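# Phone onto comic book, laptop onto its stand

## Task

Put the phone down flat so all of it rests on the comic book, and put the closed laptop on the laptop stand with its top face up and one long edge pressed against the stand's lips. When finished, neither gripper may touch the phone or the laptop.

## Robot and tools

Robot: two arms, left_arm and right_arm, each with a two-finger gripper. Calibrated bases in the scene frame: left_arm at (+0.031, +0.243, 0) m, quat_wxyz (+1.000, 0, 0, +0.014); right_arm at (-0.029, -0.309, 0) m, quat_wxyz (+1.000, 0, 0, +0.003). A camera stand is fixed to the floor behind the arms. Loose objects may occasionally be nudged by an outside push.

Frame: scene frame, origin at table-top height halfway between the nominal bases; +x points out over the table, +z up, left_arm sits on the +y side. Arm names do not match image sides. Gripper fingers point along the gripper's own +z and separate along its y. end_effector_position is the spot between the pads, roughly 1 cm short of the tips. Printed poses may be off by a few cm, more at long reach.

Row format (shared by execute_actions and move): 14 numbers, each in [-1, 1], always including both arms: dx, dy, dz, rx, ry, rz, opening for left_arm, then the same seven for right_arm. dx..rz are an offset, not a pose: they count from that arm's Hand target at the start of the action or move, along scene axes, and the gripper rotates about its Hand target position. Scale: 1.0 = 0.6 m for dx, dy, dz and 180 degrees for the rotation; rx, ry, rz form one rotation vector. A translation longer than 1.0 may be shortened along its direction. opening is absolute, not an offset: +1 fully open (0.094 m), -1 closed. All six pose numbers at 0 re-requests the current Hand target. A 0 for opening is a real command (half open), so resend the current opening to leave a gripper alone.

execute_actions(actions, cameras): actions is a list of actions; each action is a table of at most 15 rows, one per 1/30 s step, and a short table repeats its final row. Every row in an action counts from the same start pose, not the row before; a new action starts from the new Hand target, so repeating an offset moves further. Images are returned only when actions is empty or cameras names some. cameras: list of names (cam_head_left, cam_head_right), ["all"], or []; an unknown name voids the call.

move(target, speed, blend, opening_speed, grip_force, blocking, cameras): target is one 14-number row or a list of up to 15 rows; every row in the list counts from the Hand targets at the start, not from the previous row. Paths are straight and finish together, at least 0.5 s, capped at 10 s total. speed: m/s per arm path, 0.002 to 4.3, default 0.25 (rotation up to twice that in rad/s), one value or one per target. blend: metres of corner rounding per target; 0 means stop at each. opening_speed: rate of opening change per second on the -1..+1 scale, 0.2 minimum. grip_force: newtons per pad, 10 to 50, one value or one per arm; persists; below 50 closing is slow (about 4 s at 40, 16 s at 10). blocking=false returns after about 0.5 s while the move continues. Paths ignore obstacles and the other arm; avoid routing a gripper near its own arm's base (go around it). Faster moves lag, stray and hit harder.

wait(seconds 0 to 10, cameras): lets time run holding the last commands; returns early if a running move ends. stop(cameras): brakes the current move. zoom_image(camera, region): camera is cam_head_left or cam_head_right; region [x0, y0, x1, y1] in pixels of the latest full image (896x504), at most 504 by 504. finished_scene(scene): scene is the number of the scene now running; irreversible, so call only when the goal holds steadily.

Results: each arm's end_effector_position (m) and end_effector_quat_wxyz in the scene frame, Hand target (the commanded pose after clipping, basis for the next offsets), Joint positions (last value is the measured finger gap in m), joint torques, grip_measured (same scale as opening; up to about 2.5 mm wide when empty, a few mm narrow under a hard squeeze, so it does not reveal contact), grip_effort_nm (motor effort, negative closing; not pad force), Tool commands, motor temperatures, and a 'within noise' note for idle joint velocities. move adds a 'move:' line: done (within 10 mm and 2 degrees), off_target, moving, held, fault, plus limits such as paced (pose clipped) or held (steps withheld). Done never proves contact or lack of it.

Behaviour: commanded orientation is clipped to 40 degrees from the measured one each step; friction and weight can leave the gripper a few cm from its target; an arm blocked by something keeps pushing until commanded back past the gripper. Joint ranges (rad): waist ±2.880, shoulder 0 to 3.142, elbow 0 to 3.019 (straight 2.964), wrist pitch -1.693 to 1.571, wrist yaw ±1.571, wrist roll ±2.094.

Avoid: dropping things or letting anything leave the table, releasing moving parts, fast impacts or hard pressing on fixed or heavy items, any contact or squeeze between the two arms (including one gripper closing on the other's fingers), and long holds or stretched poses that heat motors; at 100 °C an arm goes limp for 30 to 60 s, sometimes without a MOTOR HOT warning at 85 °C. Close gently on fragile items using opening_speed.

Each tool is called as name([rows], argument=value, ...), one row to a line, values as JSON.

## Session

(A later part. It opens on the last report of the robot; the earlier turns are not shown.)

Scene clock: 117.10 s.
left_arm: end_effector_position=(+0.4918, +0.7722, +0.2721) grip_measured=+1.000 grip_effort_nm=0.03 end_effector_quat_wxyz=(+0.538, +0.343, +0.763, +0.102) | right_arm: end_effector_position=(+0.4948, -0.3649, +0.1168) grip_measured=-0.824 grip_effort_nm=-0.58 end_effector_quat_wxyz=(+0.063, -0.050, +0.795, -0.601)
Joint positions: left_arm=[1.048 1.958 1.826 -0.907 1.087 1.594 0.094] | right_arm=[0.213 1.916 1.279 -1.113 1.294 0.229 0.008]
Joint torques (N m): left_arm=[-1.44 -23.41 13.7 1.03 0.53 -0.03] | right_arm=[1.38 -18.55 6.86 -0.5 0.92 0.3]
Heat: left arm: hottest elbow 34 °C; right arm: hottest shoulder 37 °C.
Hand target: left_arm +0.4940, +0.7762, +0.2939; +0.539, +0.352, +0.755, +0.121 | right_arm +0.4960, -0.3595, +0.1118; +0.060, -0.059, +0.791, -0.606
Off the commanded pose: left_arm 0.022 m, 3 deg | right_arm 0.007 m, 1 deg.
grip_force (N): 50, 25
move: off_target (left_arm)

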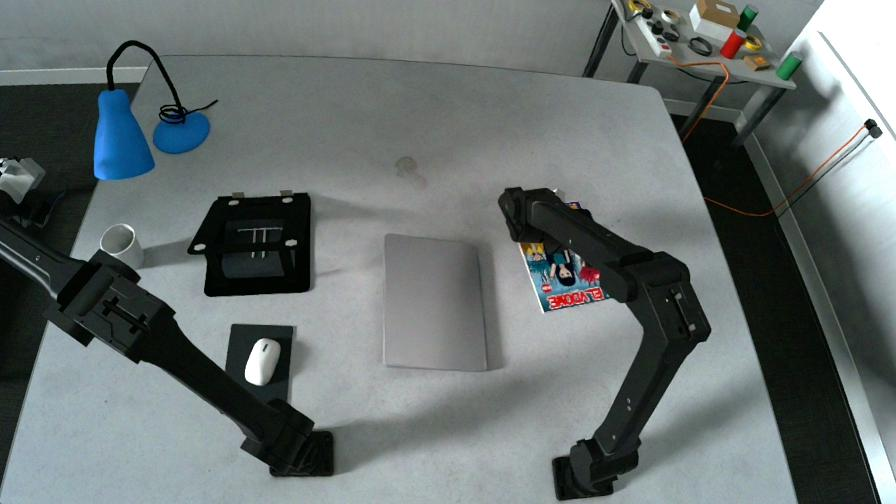

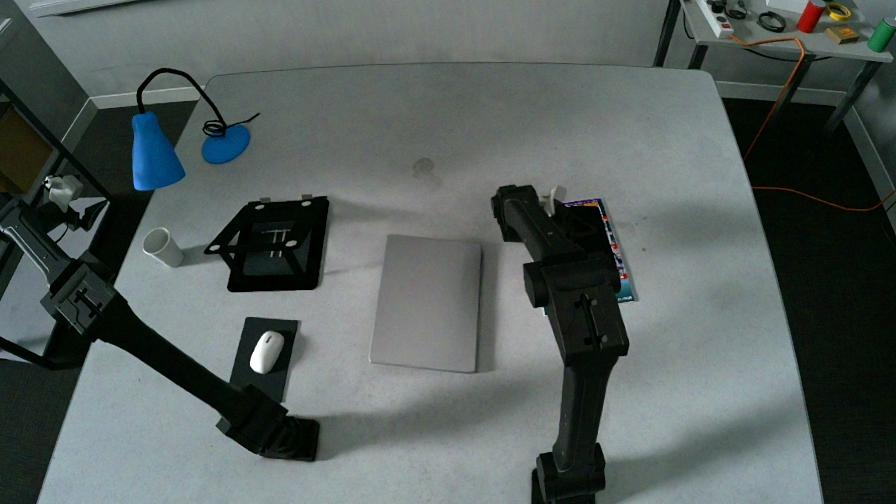

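move(target=[0,0,0,0,0,0,1,0.012,0.02,-0.133,0,0,0,-0.95], cameras=["all"], speed=0.1)

zoom_image(camera="cam_head_right", region=[460, 130, 660, 320])

zoom_image(camera="cam_head_left", region=[460, 130, 660, 320])

Scene clock: 122.90 s.
left_arm: end_effector_position=(+0.4918, +0.7722, +0.2721) grip_measured=+1.000 grip_effort_nm=0.02 end_effector_quat_wxyz=(+0.538, +0.343, +0.763, +0.102) | right_arm: end_effector_position=(+0.4939, -0.3550, +0.0357) grip_measured=-0.824 grip_effort_nm=-0.57 end_effector_quat_wxyz=(+0.051, -0.060, +0.792, -0.606)
Joint positions: left_arm=[1.048 1.958 1.826 -0.907 1.087 1.594 0.094] | right_arm=[0.233 2.083 1.279 -1.054 1.295 0.306 0.008]
Joint torques (N m): left_arm=[-0.85 -23.88 13.75 1.25 0.5 -0.03] | right_arm=[1.26 -19.37 7.13 -0.03 0.71 0.26]
Heat: left arm: hottest elbow 34 °C; right arm: hottest shoulder 37 °C.
Hand target: left_arm +0.4940, +0.7762, +0.2939; +0.539, +0.352, +0.755, +0.121 | right_arm +0.5032, -0.3477, +0.0321; +0.060, -0.059, +0.791, -0.606
Off the commanded pose: left_arm 0.022 m, 3 deg | right_arm 0.012 m, 1 deg.
grip_force (N): 50, 25
move: off_target (left_arm, right_arm)

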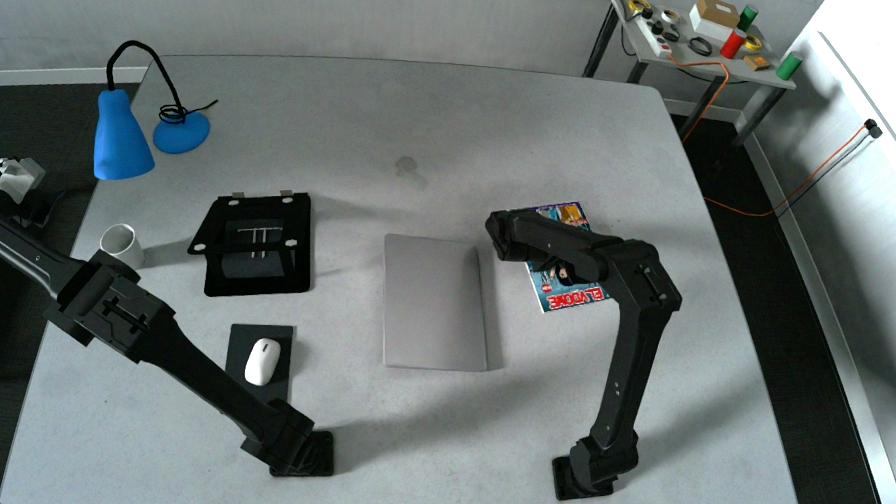

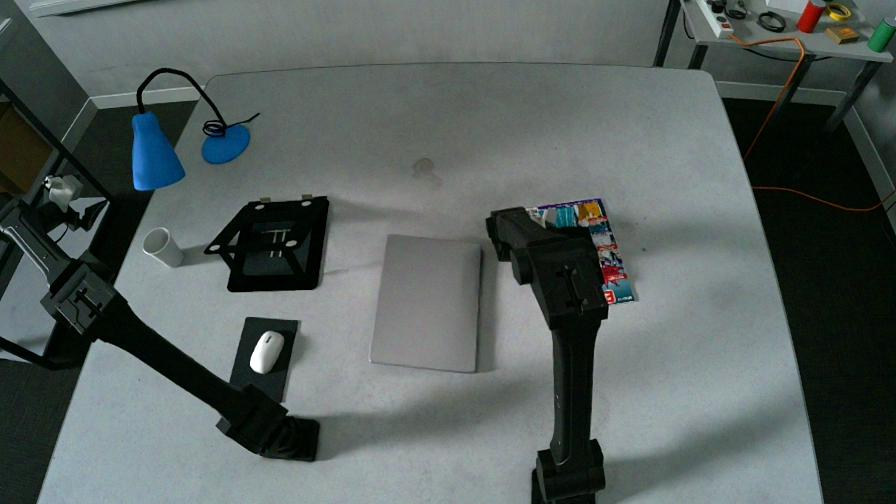

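Scaled by 2.520.

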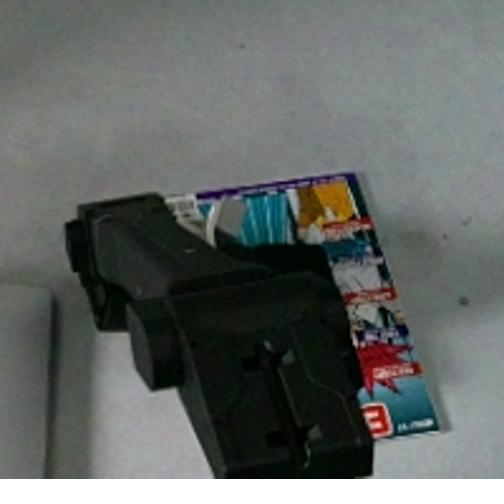

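Scaled by 2.520.

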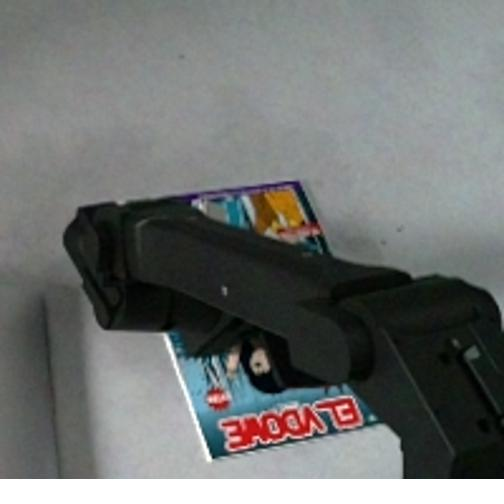

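move(target=[0,0,0,0,0,0,1,-0.008,-0.005,-0.02,0,0,0,-0.95], cameras=[], speed=0.05)

move(target=[0,0,0,0,0,0,1,0,0,-0.01,0,0,0,-0.95], cameras=[], speed=0.05)

Scene clock: 127.23 s.
left_arm: end_effector_position=(+0.4918, +0.7722, +0.2721) grip_measured=+1.000 grip_effort_nm=0.03 end_effector_quat_wxyz=(+0.538, +0.343, +0.763, +0.102) | right_arm: end_effector_position=(+0.4975, -0.3543, +0.0351) grip_measured=-0.824 grip_effort_nm=-0.58 end_effector_quat_wxyz=(+0.059, -0.056, +0.792, -0.605)
Joint positions: left_arm=[1.048 1.958 1.826 -0.907 1.087 1.594 0.094] | right_arm=[0.233 2.083 1.279 -1.023 1.297 0.293 0.008]
Joint torques (N m): left_arm=[-0.91 -23.47 13.72 1.22 0.53 -0.04] | right_arm=[1.08 -18.37 5.59 0.53 0.65 0.29]
Heat: left arm: hottest elbow 34 °C; right arm: hottest shoulder 36 °C.
Hand target: left_arm +0.4940, +0.7762, +0.2939; +0.539, +0.352, +0.755, +0.121 | right_arm +0.4984, -0.3506, +0.0201; +0.060, -0.059, +0.791, -0.606
Off the commanded pose: left_arm 0.022 m, 3 deg | right_arm 0.015 m, 0 deg.
grip_force (N): 50, 25
move: off_target (left_arm, right_arm)
No camera images: "cameras" was empty.

Scene clock: 128.00 s.
left_arm: end_effector_position=(+0.4918, +0.7722, +0.2721) grip_measured=+1.000 grip_effort_nm=0.03 end_effector_quat_wxyz=(+0.538, +0.343, +0.763, +0.102) | right_arm: end_effector_position=(+0.4987, -0.3541, +0.0352) grip_measured=-0.824 grip_effort_nm=-0.58 end_effector_quat_wxyz=(+0.061, -0.055, +0.792, -0.605)
Joint positions: left_arm=[1.048 1.958 1.826 -0.907 1.087 1.594 0.094] | right_arm=[0.233 2.083 1.279 -1.014 1.299 0.288 0.008]
Joint torques (N m): left_arm=[-2.08 -23.18 13.71 1.16 0.55 -0.01] | right_arm=[1.03 -17.49 5.48 0.53 0.6 0.34]
Heat: left arm: hottest elbow 34 °C; right arm: hottest shoulder 36 °C.
Hand target: left_arm +0.4940, +0.7762, +0.2939; +0.539, +0.352, +0.755, +0.121 | right_arm +0.4984, -0.3507, +0.0141; +0.060, -0.059, +0.791, -0.606
Off the commanded pose: left_arm 0.022 m, 3 deg | right_arm 0.021 m, 1 deg.
grip_force (N): 50, 25
move: off_target (left_arm, right_arm)
No camera images: "cameras" was empty.

move(target=[0,0,0,0,0,0,1,0,0,0,-0.082,-0.017,0,-0.95], cameras=["all"], speed=0.08)

zoom_image(camera="cam_head_right", region=[460, 130, 660, 320])

zoom_image(camera="cam_head_left", region=[460, 130, 660, 320])

Scene clock: 134.70 s.
left_arm: end_effector_position=(+0.4918, +0.7722, +0.2721) grip_measured=+1.000 grip_effort_nm=0.03 end_effector_quat_wxyz=(+0.538, +0.343, +0.763, +0.102) | right_arm: end_effector_position=(+0.5133, -0.3489, +0.0709) grip_measured=-0.824 grip_effort_nm=-0.57 end_effector_quat_wxyz=(+0.141, -0.013, +0.723, -0.676)
Joint positions: left_arm=[1.048 1.958 1.826 -0.907 1.087 1.594 0.094] | right_arm=[0.248 2.159 1.383 -1.38 1.517 0.773 0.008]
Joint torques (N m): left_arm=[-1.85 -22.71 13.82 1.18 0.51 -0.06] | right_arm=[0.79 -13.39 3.56 -1.63 0.68 0.2]
Heat: left arm: hottest elbow 34 °C; right arm: hottest shoulder 36 °C.
Hand target: left_arm +0.4940, +0.7762, +0.2939; +0.539, +0.352, +0.755, +0.121 | right_arm +0.4984, -0.3506, +0.0140; +0.073, -0.050, +0.705, -0.704
Off the commanded pose: left_arm 0.022 m, 3 deg | right_arm 0.059 m, 10 deg.
grip_force (N): 50, 25
move: off_target (left_arm, right_arm)

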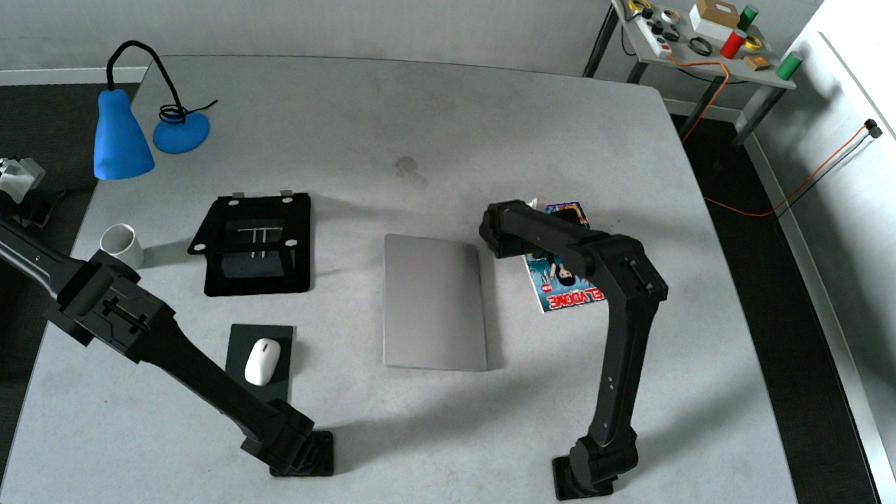

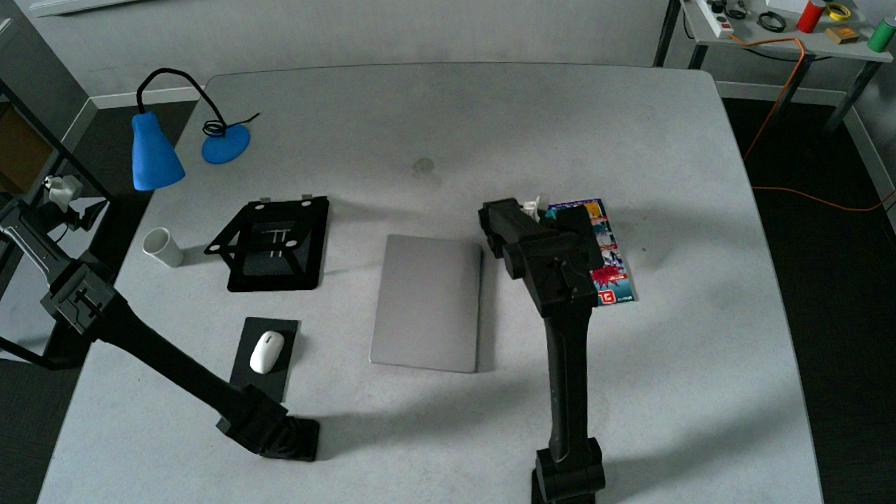

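Scaled by 2.520.

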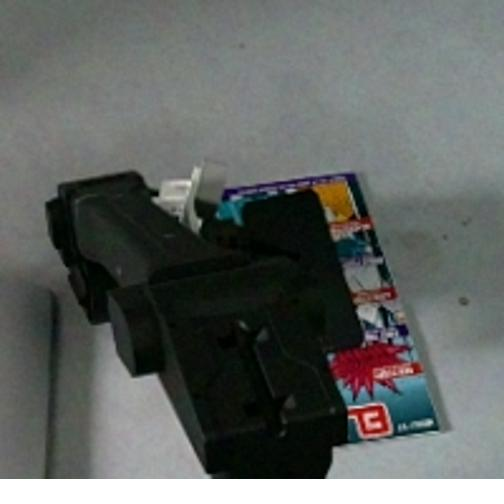

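Scaled by 2.520.

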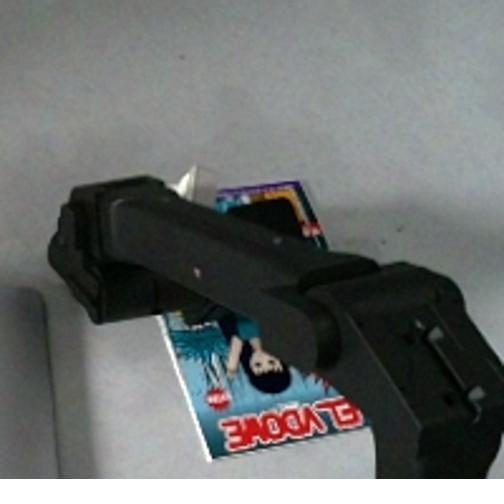

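move(target=[0,0,0,0,0,0,1,-0.015,0,0.06,0.082,0.017,0,-0.95], cameras=["all"], speed=0.08)

zoom_image(camera="cam_head_right", region=[460, 130, 660, 320])

Scene clock: 140.13 s.
left_arm: end_effector_position=(+0.4918, +0.7722, +0.2721) grip_measured=+1.000 grip_effort_nm=0.02 end_effector_quat_wxyz=(+0.538, +0.343, +0.763, +0.102) | right_arm: end_effector_position=(+0.4892, -0.3486, +0.0362) grip_measured=-0.824 grip_effort_nm=-0.58 end_effector_quat_wxyz=(+0.051, -0.064, +0.791, -0.606)
Joint positions: left_arm=[1.048 1.958 1.826 -0.907 1.087 1.594 0.094] | right_arm=[0.248 2.08 1.271 -1.076 1.294 0.329 0.008]
Joint torques (N m): left_arm=[-2.08 -23.77 13.63 1.18 0.46 -0.02] | right_arm=[0.32 -23.47 4.62 -0.01 0.73 0.13]
Heat: left arm: hottest elbow 34 °C; right arm: hottest shoulder 36 °C.
Hand target: left_arm +0.4940, +0.7762, +0.2939; +0.539, +0.352, +0.755, +0.121 | right_arm +0.4895, -0.3506, +0.0501; +0.060, -0.059, +0.791, -0.606
Off the commanded pose: left_arm 0.022 m, 3 deg | right_arm 0.014 m, 1 deg.
grip_force (N): 50, 25
move: off_target (left_arm, right_arm)

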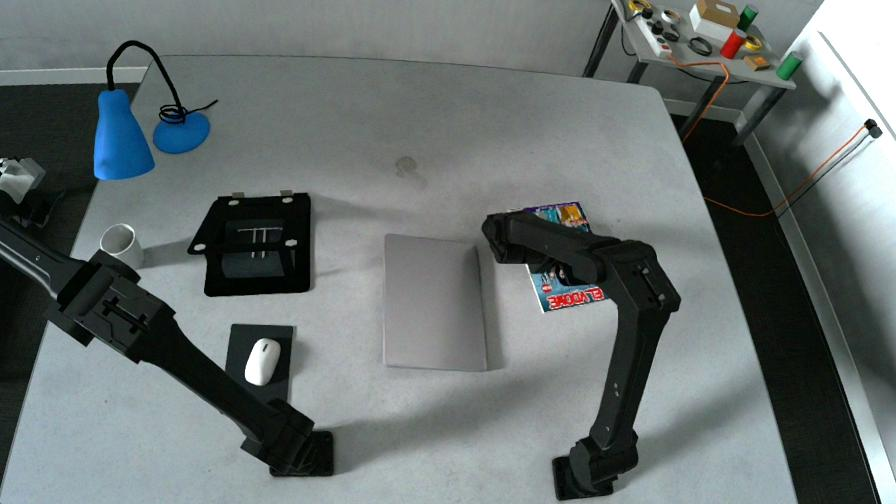

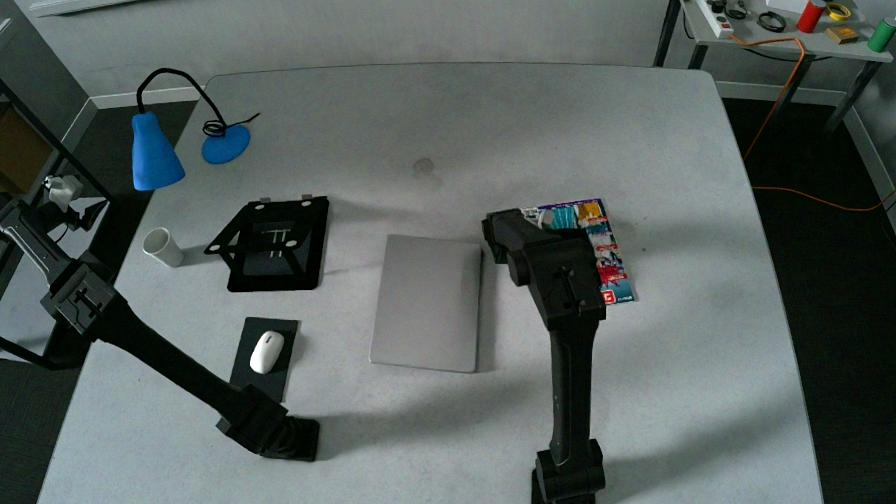

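Scaled by 2.520.

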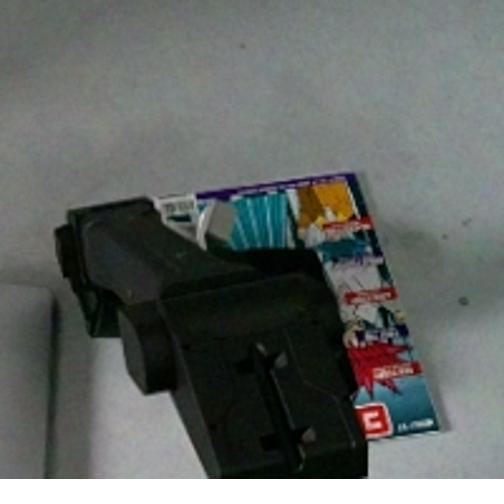

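move([
  [0,0,0,0,0,0,1,0.01,-0.006,-0.02,0,0,0,-0.95],
  [0,0,0,0,0,0,1,0.01,-0.006,-0.02,0,0,0,-0.6],
], cameras=["all"], speed=0.05, opening_speed=0.3)

zoom_image(camera="cam_head_right", region=[460, 130, 660, 320])

Scene clock: 149.33 s.
left_arm: end_effector_position=(+0.4918, +0.7722, +0.2721) grip_measured=+1.000 grip_effort_nm=0.03 end_effector_quat_wxyz=(+0.538, +0.343, +0.763, +0.102) | right_arm: end_effector_position=(+0.4950, -0.3481, +0.0351) grip_measured=-0.602 grip_effort_nm=0.05 end_effector_quat_wxyz=(+0.059, -0.065, +0.791, -0.605)
Joint positions: left_arm=[1.048 1.958 1.826 -0.907 1.087 1.594 0.094] | right_arm=[0.247 2.08 1.271 -1.027 1.298 0.289 0.019]
Joint torques (N m): left_arm=[-1.67 -23 13.65 0.98 0.53 -0.03] | right_arm=[-0.26 -21.54 5.09 0.21 0.69 0.15]
Heat: left arm: hottest shoulder 34 °C; right arm: hottest shoulder 35 °C.
Hand target: left_arm +0.4940, +0.7762, +0.2939; +0.539, +0.352, +0.755, +0.121 | right_arm +0.4955, -0.3542, +0.0381; +0.060, -0.059, +0.791, -0.606
Off the commanded pose: left_arm 0.022 m, 3 deg | right_arm 0.007 m, 1 deg.
grip_force (N): 50, 25
move: off_target (left_arm)

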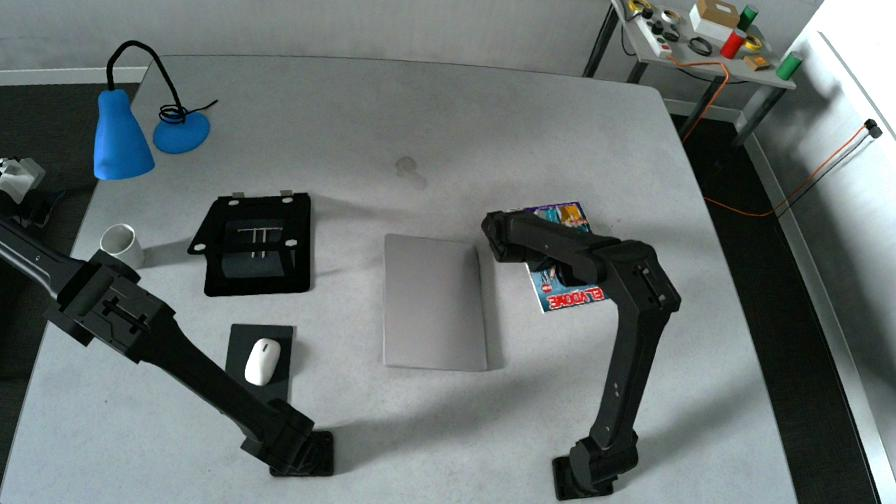

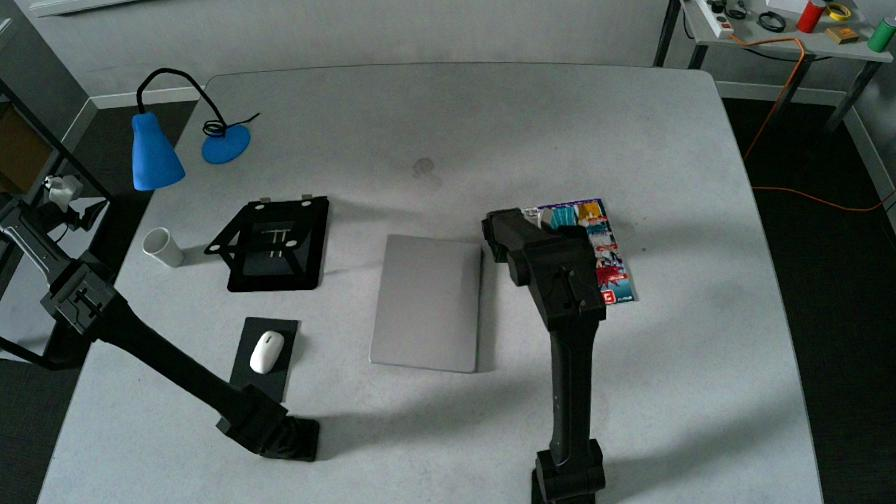

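Scaled by 2.520.

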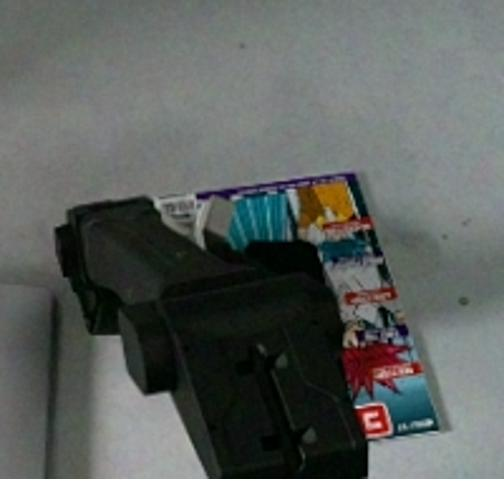

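Retract along finger axis.

move([
  [0,0,0,0,0,0,1,-0.03,0.142,0.05,0,0,0,-0.6],
  [0,0,0,0,0,0,1,-0.03,0.142,0.25,0,0,0,-0.6],
], cameras=["all"], speed=0.2, blend=[0.02,0])

zoom_image(camera="cam_head_right", region=[460, 130, 660, 320])

Scene clock: 153.20 s.
left_arm: end_effector_position=(+0.4918, +0.7722, +0.2721) grip_measured=+1.000 grip_effort_nm=0.02 end_effector_quat_wxyz=(+0.538, +0.343, +0.763, +0.102) | right_arm: end_effector_position=(+0.4648, -0.2736, +0.1702) grip_measured=-0.601 grip_effort_nm=0.05 end_effector_quat_wxyz=(+0.063, -0.079, +0.797, -0.595)
Joint positions: left_arm=[1.048 1.958 1.826 -0.907 1.087 1.594 0.094] | right_arm=[0.404 1.903 1.394 -1.666 1.22 0.64 0.019]
Joint torques (N m): left_arm=[-1.38 -23.88 13.82 1.03 0.52 -0.01] | right_arm=[0.5 -19.37 9.81 -1.18 0.71 0.15]
Heat: left arm: hottest shoulder 34 °C; right arm: hottest shoulder 35 °C.
Hand target: left_arm +0.4940, +0.7762, +0.2939; +0.539, +0.352, +0.755, +0.121 | right_arm +0.4774, -0.2690, +0.1880; +0.060, -0.059, +0.791, -0.606
Off the commanded pose: left_arm 0.022 m, 3 deg | right_arm 0.022 m, 3 deg.
joint sent to its limit (right arm) — joint 4 (wrist pitch), lower limit. The joint targets are off in orientation, not in position.
grip_force (N): 50, 25
move: off_target (left_arm, right_arm)

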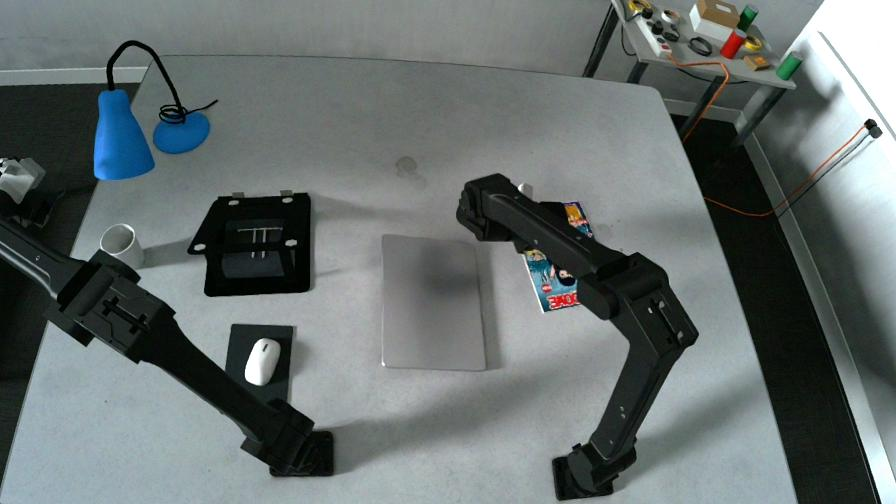

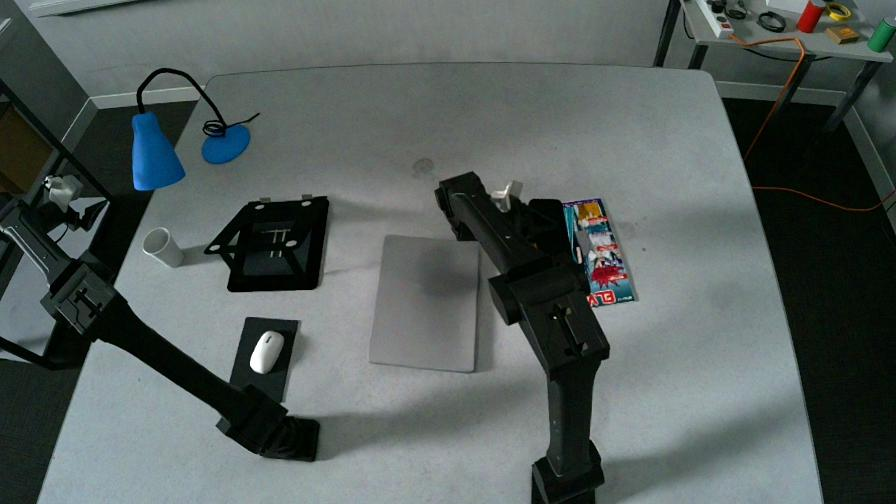

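Scaled by 2.520.

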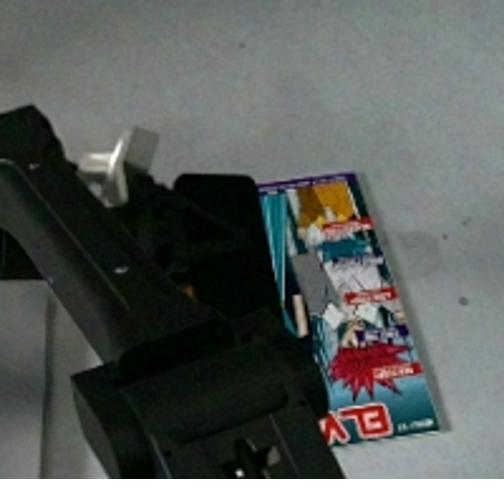

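move(target=[0,0,0,0,0,0,1,0,0,0,0,0,0,-0.95], cameras=["all"], opening_speed=0.3)

zoom_image(camera="cam_head_right", region=[460, 130, 660, 320])

Scene clock: 162.93 s.
left_arm: end_effector_position=(+0.4918, +0.7722, +0.2721) grip_measured=+1.000 grip_effort_nm=0.03 end_effector_quat_wxyz=(+0.538, +0.343, +0.763, +0.102) | right_arm: end_effector_position=(+0.4648, -0.2736, +0.1702) grip_measured=-0.824 grip_effort_nm=-0.58 end_effector_quat_wxyz=(+0.062, -0.080, +0.797, -0.596)
Joint positions: left_arm=[1.048 1.958 1.826 -0.907 1.087 1.594 0.094] | right_arm=[0.404 1.903 1.394 -1.666 1.22 0.639 0.008]
Joint torques (N m): left_arm=[-1.26 -23.65 13.72 1.17 0.47 -0.05] | right_arm=[0.5 -20.31 10 -1.2 0.72 0.14]
Heat: left arm: hottest shoulder 34 °C; right arm: hottest shoulder 36 °C.
Hand target: left_arm +0.4940, +0.7762, +0.2939; +0.539, +0.352, +0.755, +0.121 | right_arm +0.4774, -0.2690, +0.1880; +0.060, -0.059, +0.791, -0.606
Off the commanded pose: left_arm 0.022 m, 3 deg | right_arm 0.022 m, 3 deg.
joint sent to its limit (right arm) — joint 4 (wrist pitch), lower limit. The joint targets are off in orientation, not in position.
grip_force (N): 50, 25
move: off_target (left_arm, right_arm)

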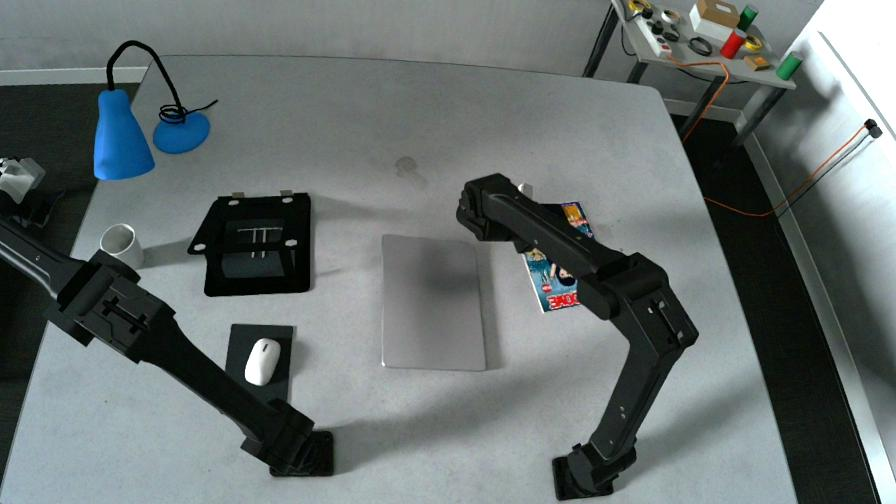

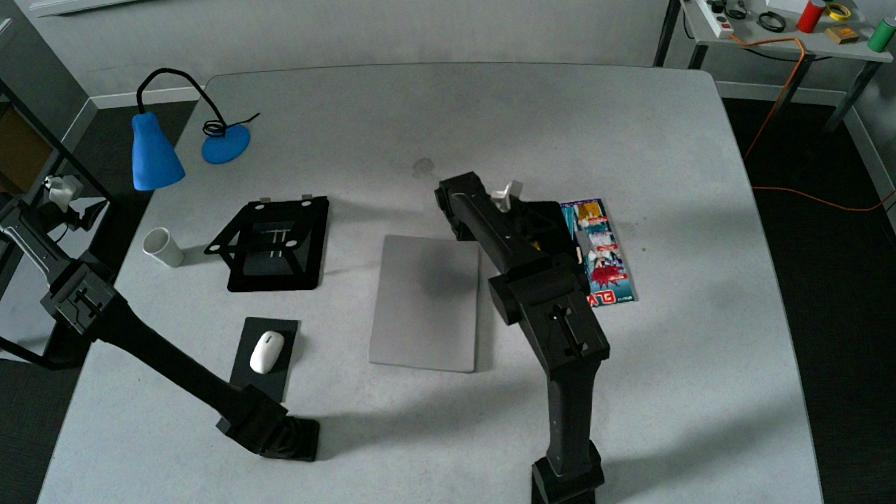

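Scaled by 2.520.

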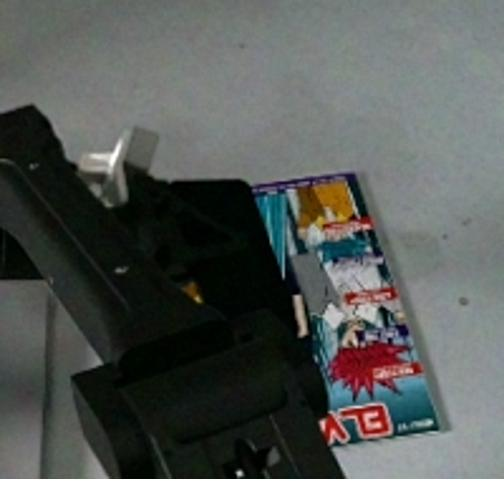

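move(target=[0,0,0,0,0,0,1,0.038,-0.152,-0.147,0.163,0.035,0,-0.95], cameras=["all"], speed=0.12)

zoom_image(camera="cam_head_right", region=[460, 130, 660, 320])

zoom_image(camera="cam_head_left", region=[460, 130, 660, 320])

Scene clock: 170.73 s.
left_arm: end_effector_position=(+0.4918, +0.7722, +0.2721) grip_measured=+1.000 grip_effort_nm=0.02 end_effector_quat_wxyz=(+0.538, +0.343, +0.763, +0.102) | right_arm: end_effector_position=(+0.5006, -0.3555, +0.0878) grip_measured=-0.824 grip_effort_nm=-0.58 end_effector_quat_wxyz=(+0.019, -0.080, +0.921, -0.381)
Joint positions: left_arm=[1.048 1.958 1.826 -0.907 1.087 1.594 0.094] | right_arm=[0.142 1.843 1.316 -1.056 0.782 -0.021 0.008]
Joint torques (N m): left_arm=[-1.32 -23.18 13.72 1.13 0.51 -0.05] | right_arm=[-0.09 -22.18 6.57 0.46 0.57 0.1]
Heat: left arm: hottest elbow 35 °C; right arm: hottest shoulder 36 °C.
Hand target: left_arm +0.4940, +0.7762, +0.2939; +0.539, +0.352, +0.755, +0.121 | right_arm +0.5003, -0.3602, +0.1000; +0.030, -0.075, +0.921, -0.381
Off the commanded pose: left_arm 0.022 m, 3 deg | right_arm 0.013 m, 1 deg.
grip_force (N): 50, 25
move: off_target (left_arm, right_arm)

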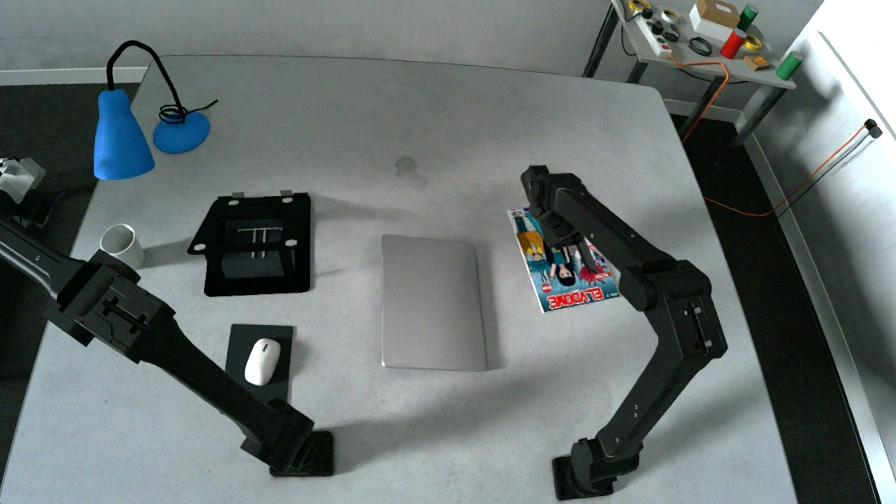

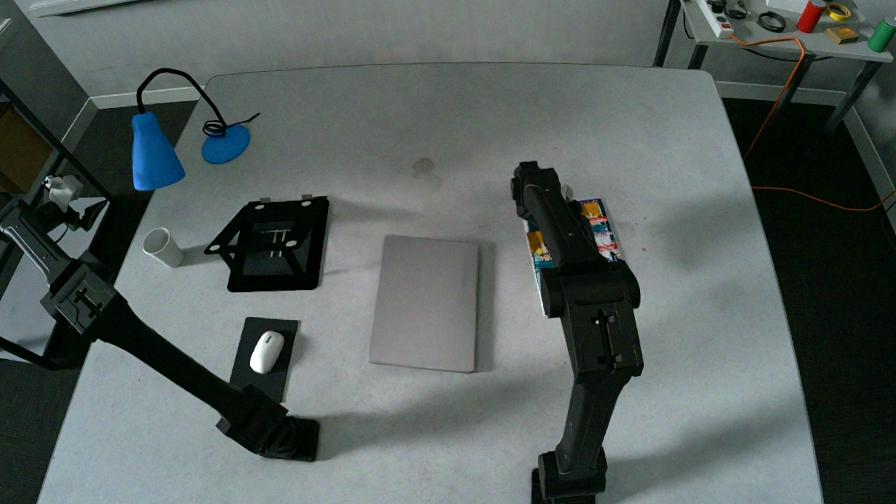

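Scaled by 2.520.

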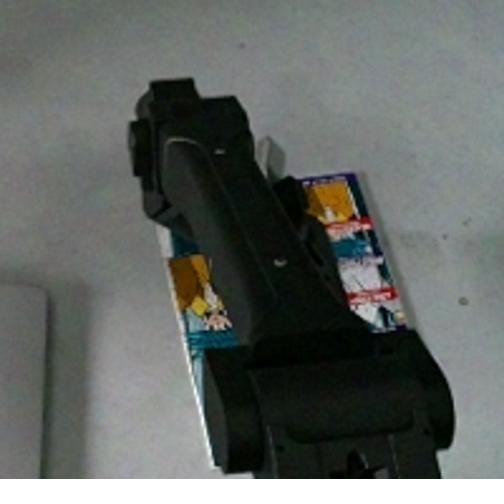

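Scaled by 2.520.

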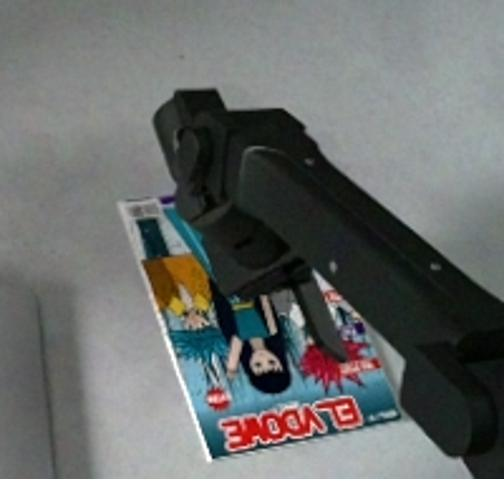

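move(target=[0,0,0,0,0,0,1,0,0,-0.06,0,0,0,-0.95], cameras=[], speed=0.05)

move(target=[0,0,0,0,0,0,1,0,0,-0.015,0,0,0,-0.95], cameras=["all"], speed=0.05)

zoom_image(camera="cam_head_left", region=[460, 130, 660, 320])

Scene clock: 176.53 s.
left_arm: end_effector_position=(+0.4918, +0.7722, +0.2721) grip_measured=+1.000 grip_effort_nm=0.03 end_effector_quat_wxyz=(+0.538, +0.343, +0.763, +0.102) | right_arm: end_effector_position=(+0.5023, -0.3552, +0.0750) grip_measured=-0.824 grip_effort_nm=-0.58 end_effector_quat_wxyz=(+0.039, -0.072, +0.922, -0.379)
Joint positions: left_arm=[1.048 1.958 1.826 -0.907 1.087 1.594 0.094] | right_arm=[0.142 1.844 1.279 -0.972 0.782 -0.022 0.008]
Joint torques (N m): left_arm=[-0.56 -23.82 13.64 1.09 0.49 -0.03] | right_arm=[-0.03 -18.2 6.49 0.54 0.58 0.13]
Heat: left arm: hottest elbow 35 °C; right arm: hottest shoulder 37 °C.
Hand target: left_arm +0.4940, +0.7762, +0.2939; +0.539, +0.352, +0.755, +0.121 | right_arm +0.5003, -0.3602, +0.0640; +0.030, -0.075, +0.921, -0.382
Off the commanded pose: left_arm 0.022 m, 3 deg | right_arm 0.012 m, 1 deg.
grip_force (N): 50, 25
move: off_target (left_arm, right_arm)
No camera images: "cameras" was empty.

Scene clock: 177.43 s.
left_arm: end_effector_position=(+0.4918, +0.7722, +0.2721) grip_measured=+1.000 grip_effort_nm=0.02 end_effector_quat_wxyz=(+0.538, +0.343, +0.763, +0.102) | right_arm: end_effector_position=(+0.5020, -0.3551, +0.0645) grip_measured=-0.824 grip_effort_nm=-0.58 end_effector_quat_wxyz=(+0.038, -0.072, +0.922, -0.379)
Joint positions: left_arm=[1.048 1.958 1.826 -0.907 1.087 1.594 0.094] | right_arm=[0.142 1.86 1.27 -0.951 0.781 -0.022 0.008]
Joint torques (N m): left_arm=[-1.32 -23.65 13.79 1.13 0.5 -0.06] | right_arm=[-0.03 -18.49 6.35 0.61 0.58 0.12]
Heat: left arm: hottest elbow 35 °C; right arm: hottest shoulder 37 °C.
Hand target: left_arm +0.4940, +0.7762, +0.2939; +0.539, +0.352, +0.755, +0.121 | right_arm +0.5004, -0.3602, +0.0551; +0.030, -0.075, +0.921, -0.381
Off the commanded pose: left_arm 0.022 m, 3 deg | right_arm 0.011 m, 1 deg.
grip_force (N): 50, 25
move: off_target (left_arm, right_arm)

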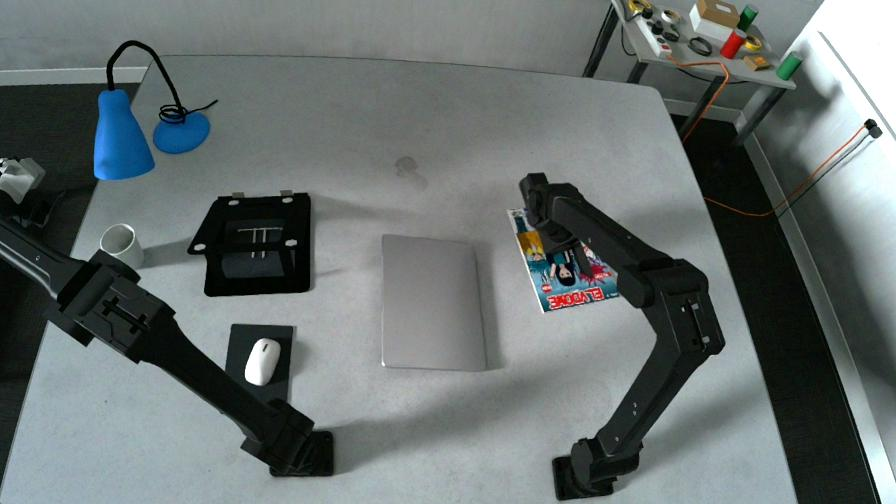

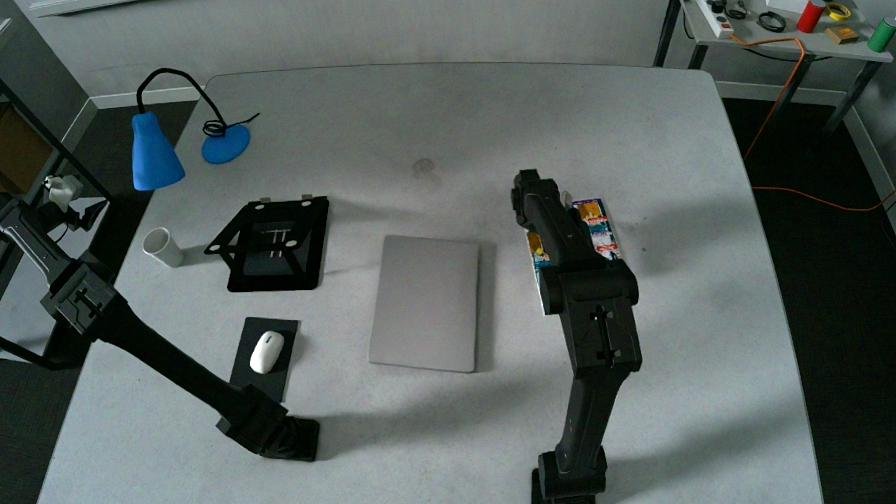

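Scaled by 2.520.

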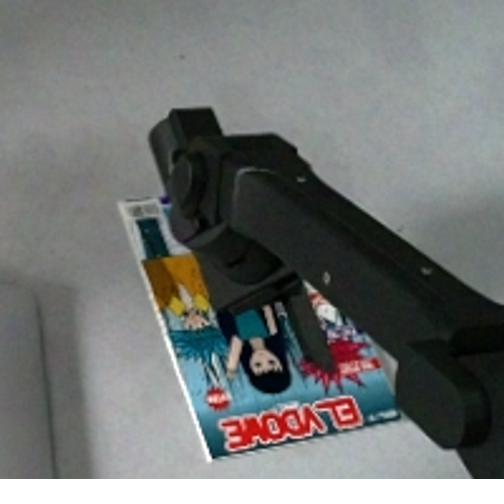

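Keep lowering until contact.

move(target=[0,0,0,0,0,0,1,0,0,-0.018,0,0,0,-0.95], cameras=[], speed=0.05)

move(target=[0,0,0,0,0,0,1,0,0,-0.012,0,0,0,-0.95], cameras=[], speed=0.05)

move(target=[0,0,0,0,0,0,1,0,0,-0.01,0,0,0,-0.95], cameras=["all"], speed=0.05)

zoom_image(camera="cam_head_left", region=[460, 130, 660, 320])

Scene clock: 182.03 s.
left_arm: end_effector_position=(+0.4918, +0.7722, +0.2721) grip_measured=+1.000 grip_effort_nm=0.03 end_effector_quat_wxyz=(+0.538, +0.343, +0.763, +0.102) | right_arm: end_effector_position=(+0.5022, -0.3551, +0.0533) grip_measured=-0.824 grip_effort_nm=-0.58 end_effector_quat_wxyz=(+0.038, -0.072, +0.922, -0.379)
Joint positions: left_arm=[1.048 1.958 1.826 -0.907 1.087 1.594 0.094] | right_arm=[0.142 1.877 1.262 -0.925 0.781 -0.022 0.008]
Joint torques (N m): left_arm=[-1.73 -23.06 13.72 1.24 0.52 0.01] | right_arm=[0.03 -18.2 6.39 0.58 0.59 0.12]
Heat: left arm: hottest elbow 35 °C; right arm: hottest shoulder 37 °C.
Hand target: left_arm +0.4940, +0.7762, +0.2939; +0.539, +0.352, +0.755, +0.121 | right_arm +0.5003, -0.3602, +0.0441; +0.030, -0.075, +0.921, -0.381
Off the commanded pose: left_arm 0.022 m, 3 deg | right_arm 0.011 m, 1 deg.
grip_force (N): 50, 25
move: off_target (left_arm, right_arm)
No camera images: "cameras" was empty.

Scene clock: 182.90 s.
left_arm: end_effector_position=(+0.4918, +0.7722, +0.2721) grip_measured=+1.000 grip_effort_nm=0.03 end_effector_quat_wxyz=(+0.538, +0.343, +0.763, +0.102) | right_arm: end_effector_position=(+0.5046, -0.3548, +0.0489) grip_measured=-0.824 grip_effort_nm=-0.58 end_effector_quat_wxyz=(+0.041, -0.071, +0.922, -0.379)
Joint positions: left_arm=[1.048 1.958 1.826 -0.907 1.087 1.594 0.094] | right_arm=[0.142 1.886 1.262 -0.909 0.781 -0.022 0.008]
Joint torques (N m): left_arm=[-1.14 -23.36 13.61 1.11 0.51 -0.07] | right_arm=[-0.03 -18.26 5.93 0.54 0.59 0.13]
Heat: left arm: hottest elbow 35 °C; right arm: hottest shoulder 37 °C.
Hand target: left_arm +0.4940, +0.7762, +0.2939; +0.539, +0.352, +0.755, +0.121 | right_arm +0.5004, -0.3602, +0.0371; +0.030, -0.075, +0.921, -0.381
Off the commanded pose: left_arm 0.022 m, 3 deg | right_arm 0.014 m, 1 deg.
grip_force (N): 50, 25
move: off_target (left_arm, right_arm)
No camera images: "cameras" was empty.

Scene clock: 183.70 s.
left_arm: end_effector_position=(+0.4918, +0.7722, +0.2721) grip_measured=+1.000 grip_effort_nm=0.03 end_effector_quat_wxyz=(+0.538, +0.343, +0.763, +0.102) | right_arm: end_effector_position=(+0.5028, -0.3550, +0.0414) grip_measured=-0.824 grip_effort_nm=-0.58 end_effector_quat_wxyz=(+0.039, -0.072, +0.922, -0.379)
Joint positions: left_arm=[1.048 1.958 1.826 -0.907 1.087 1.594 0.094] | right_arm=[0.142 1.895 1.253 -0.895 0.781 -0.022 0.008]
Joint torques (N m): left_arm=[-1.26 -24.06 13.65 0.99 0.52 -0.03] | right_arm=[-0.09 -18.78 6.12 0.62 0.59 0.12]
Heat: left arm: hottest elbow 35 °C; right arm: hottest shoulder 37 °C.
Hand target: left_arm +0.4940, +0.7762, +0.2939; +0.539, +0.352, +0.755, +0.121 | right_arm +0.5002, -0.3602, +0.0309; +0.030, -0.075, +0.921, -0.381
Off the commanded pose: left_arm 0.022 m, 3 deg | right_arm 0.012 m, 1 deg.
grip_force (N): 50, 25
move: off_target (left_arm, right_arm)

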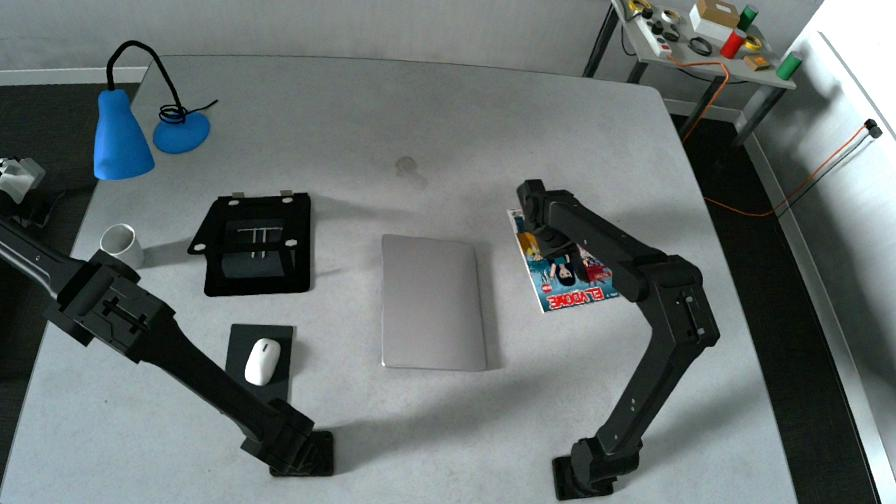

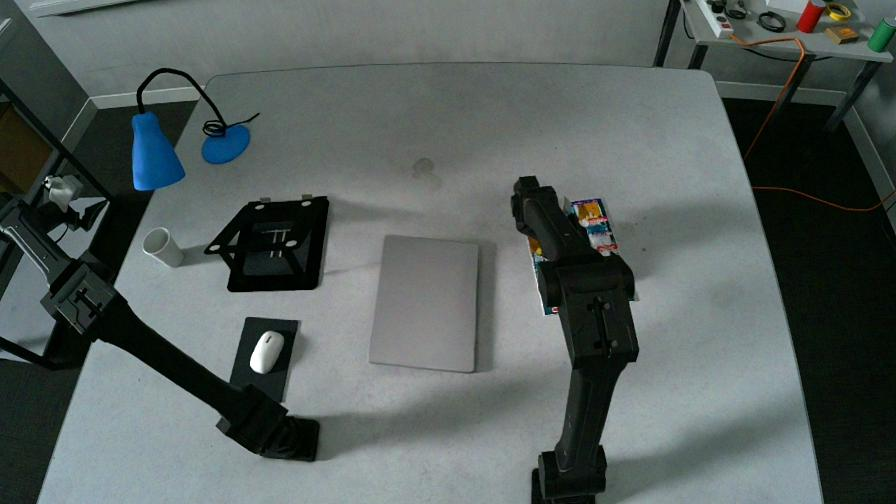

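Scaled by 2.520.

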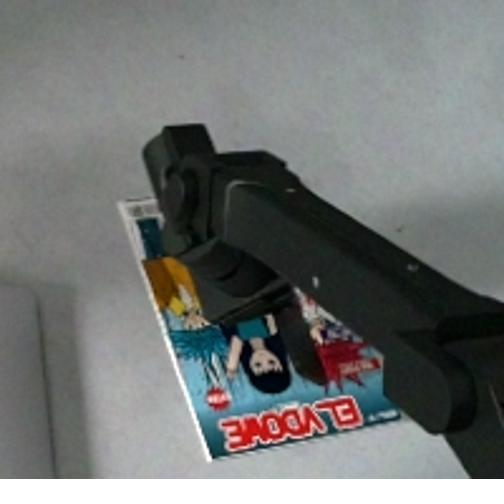

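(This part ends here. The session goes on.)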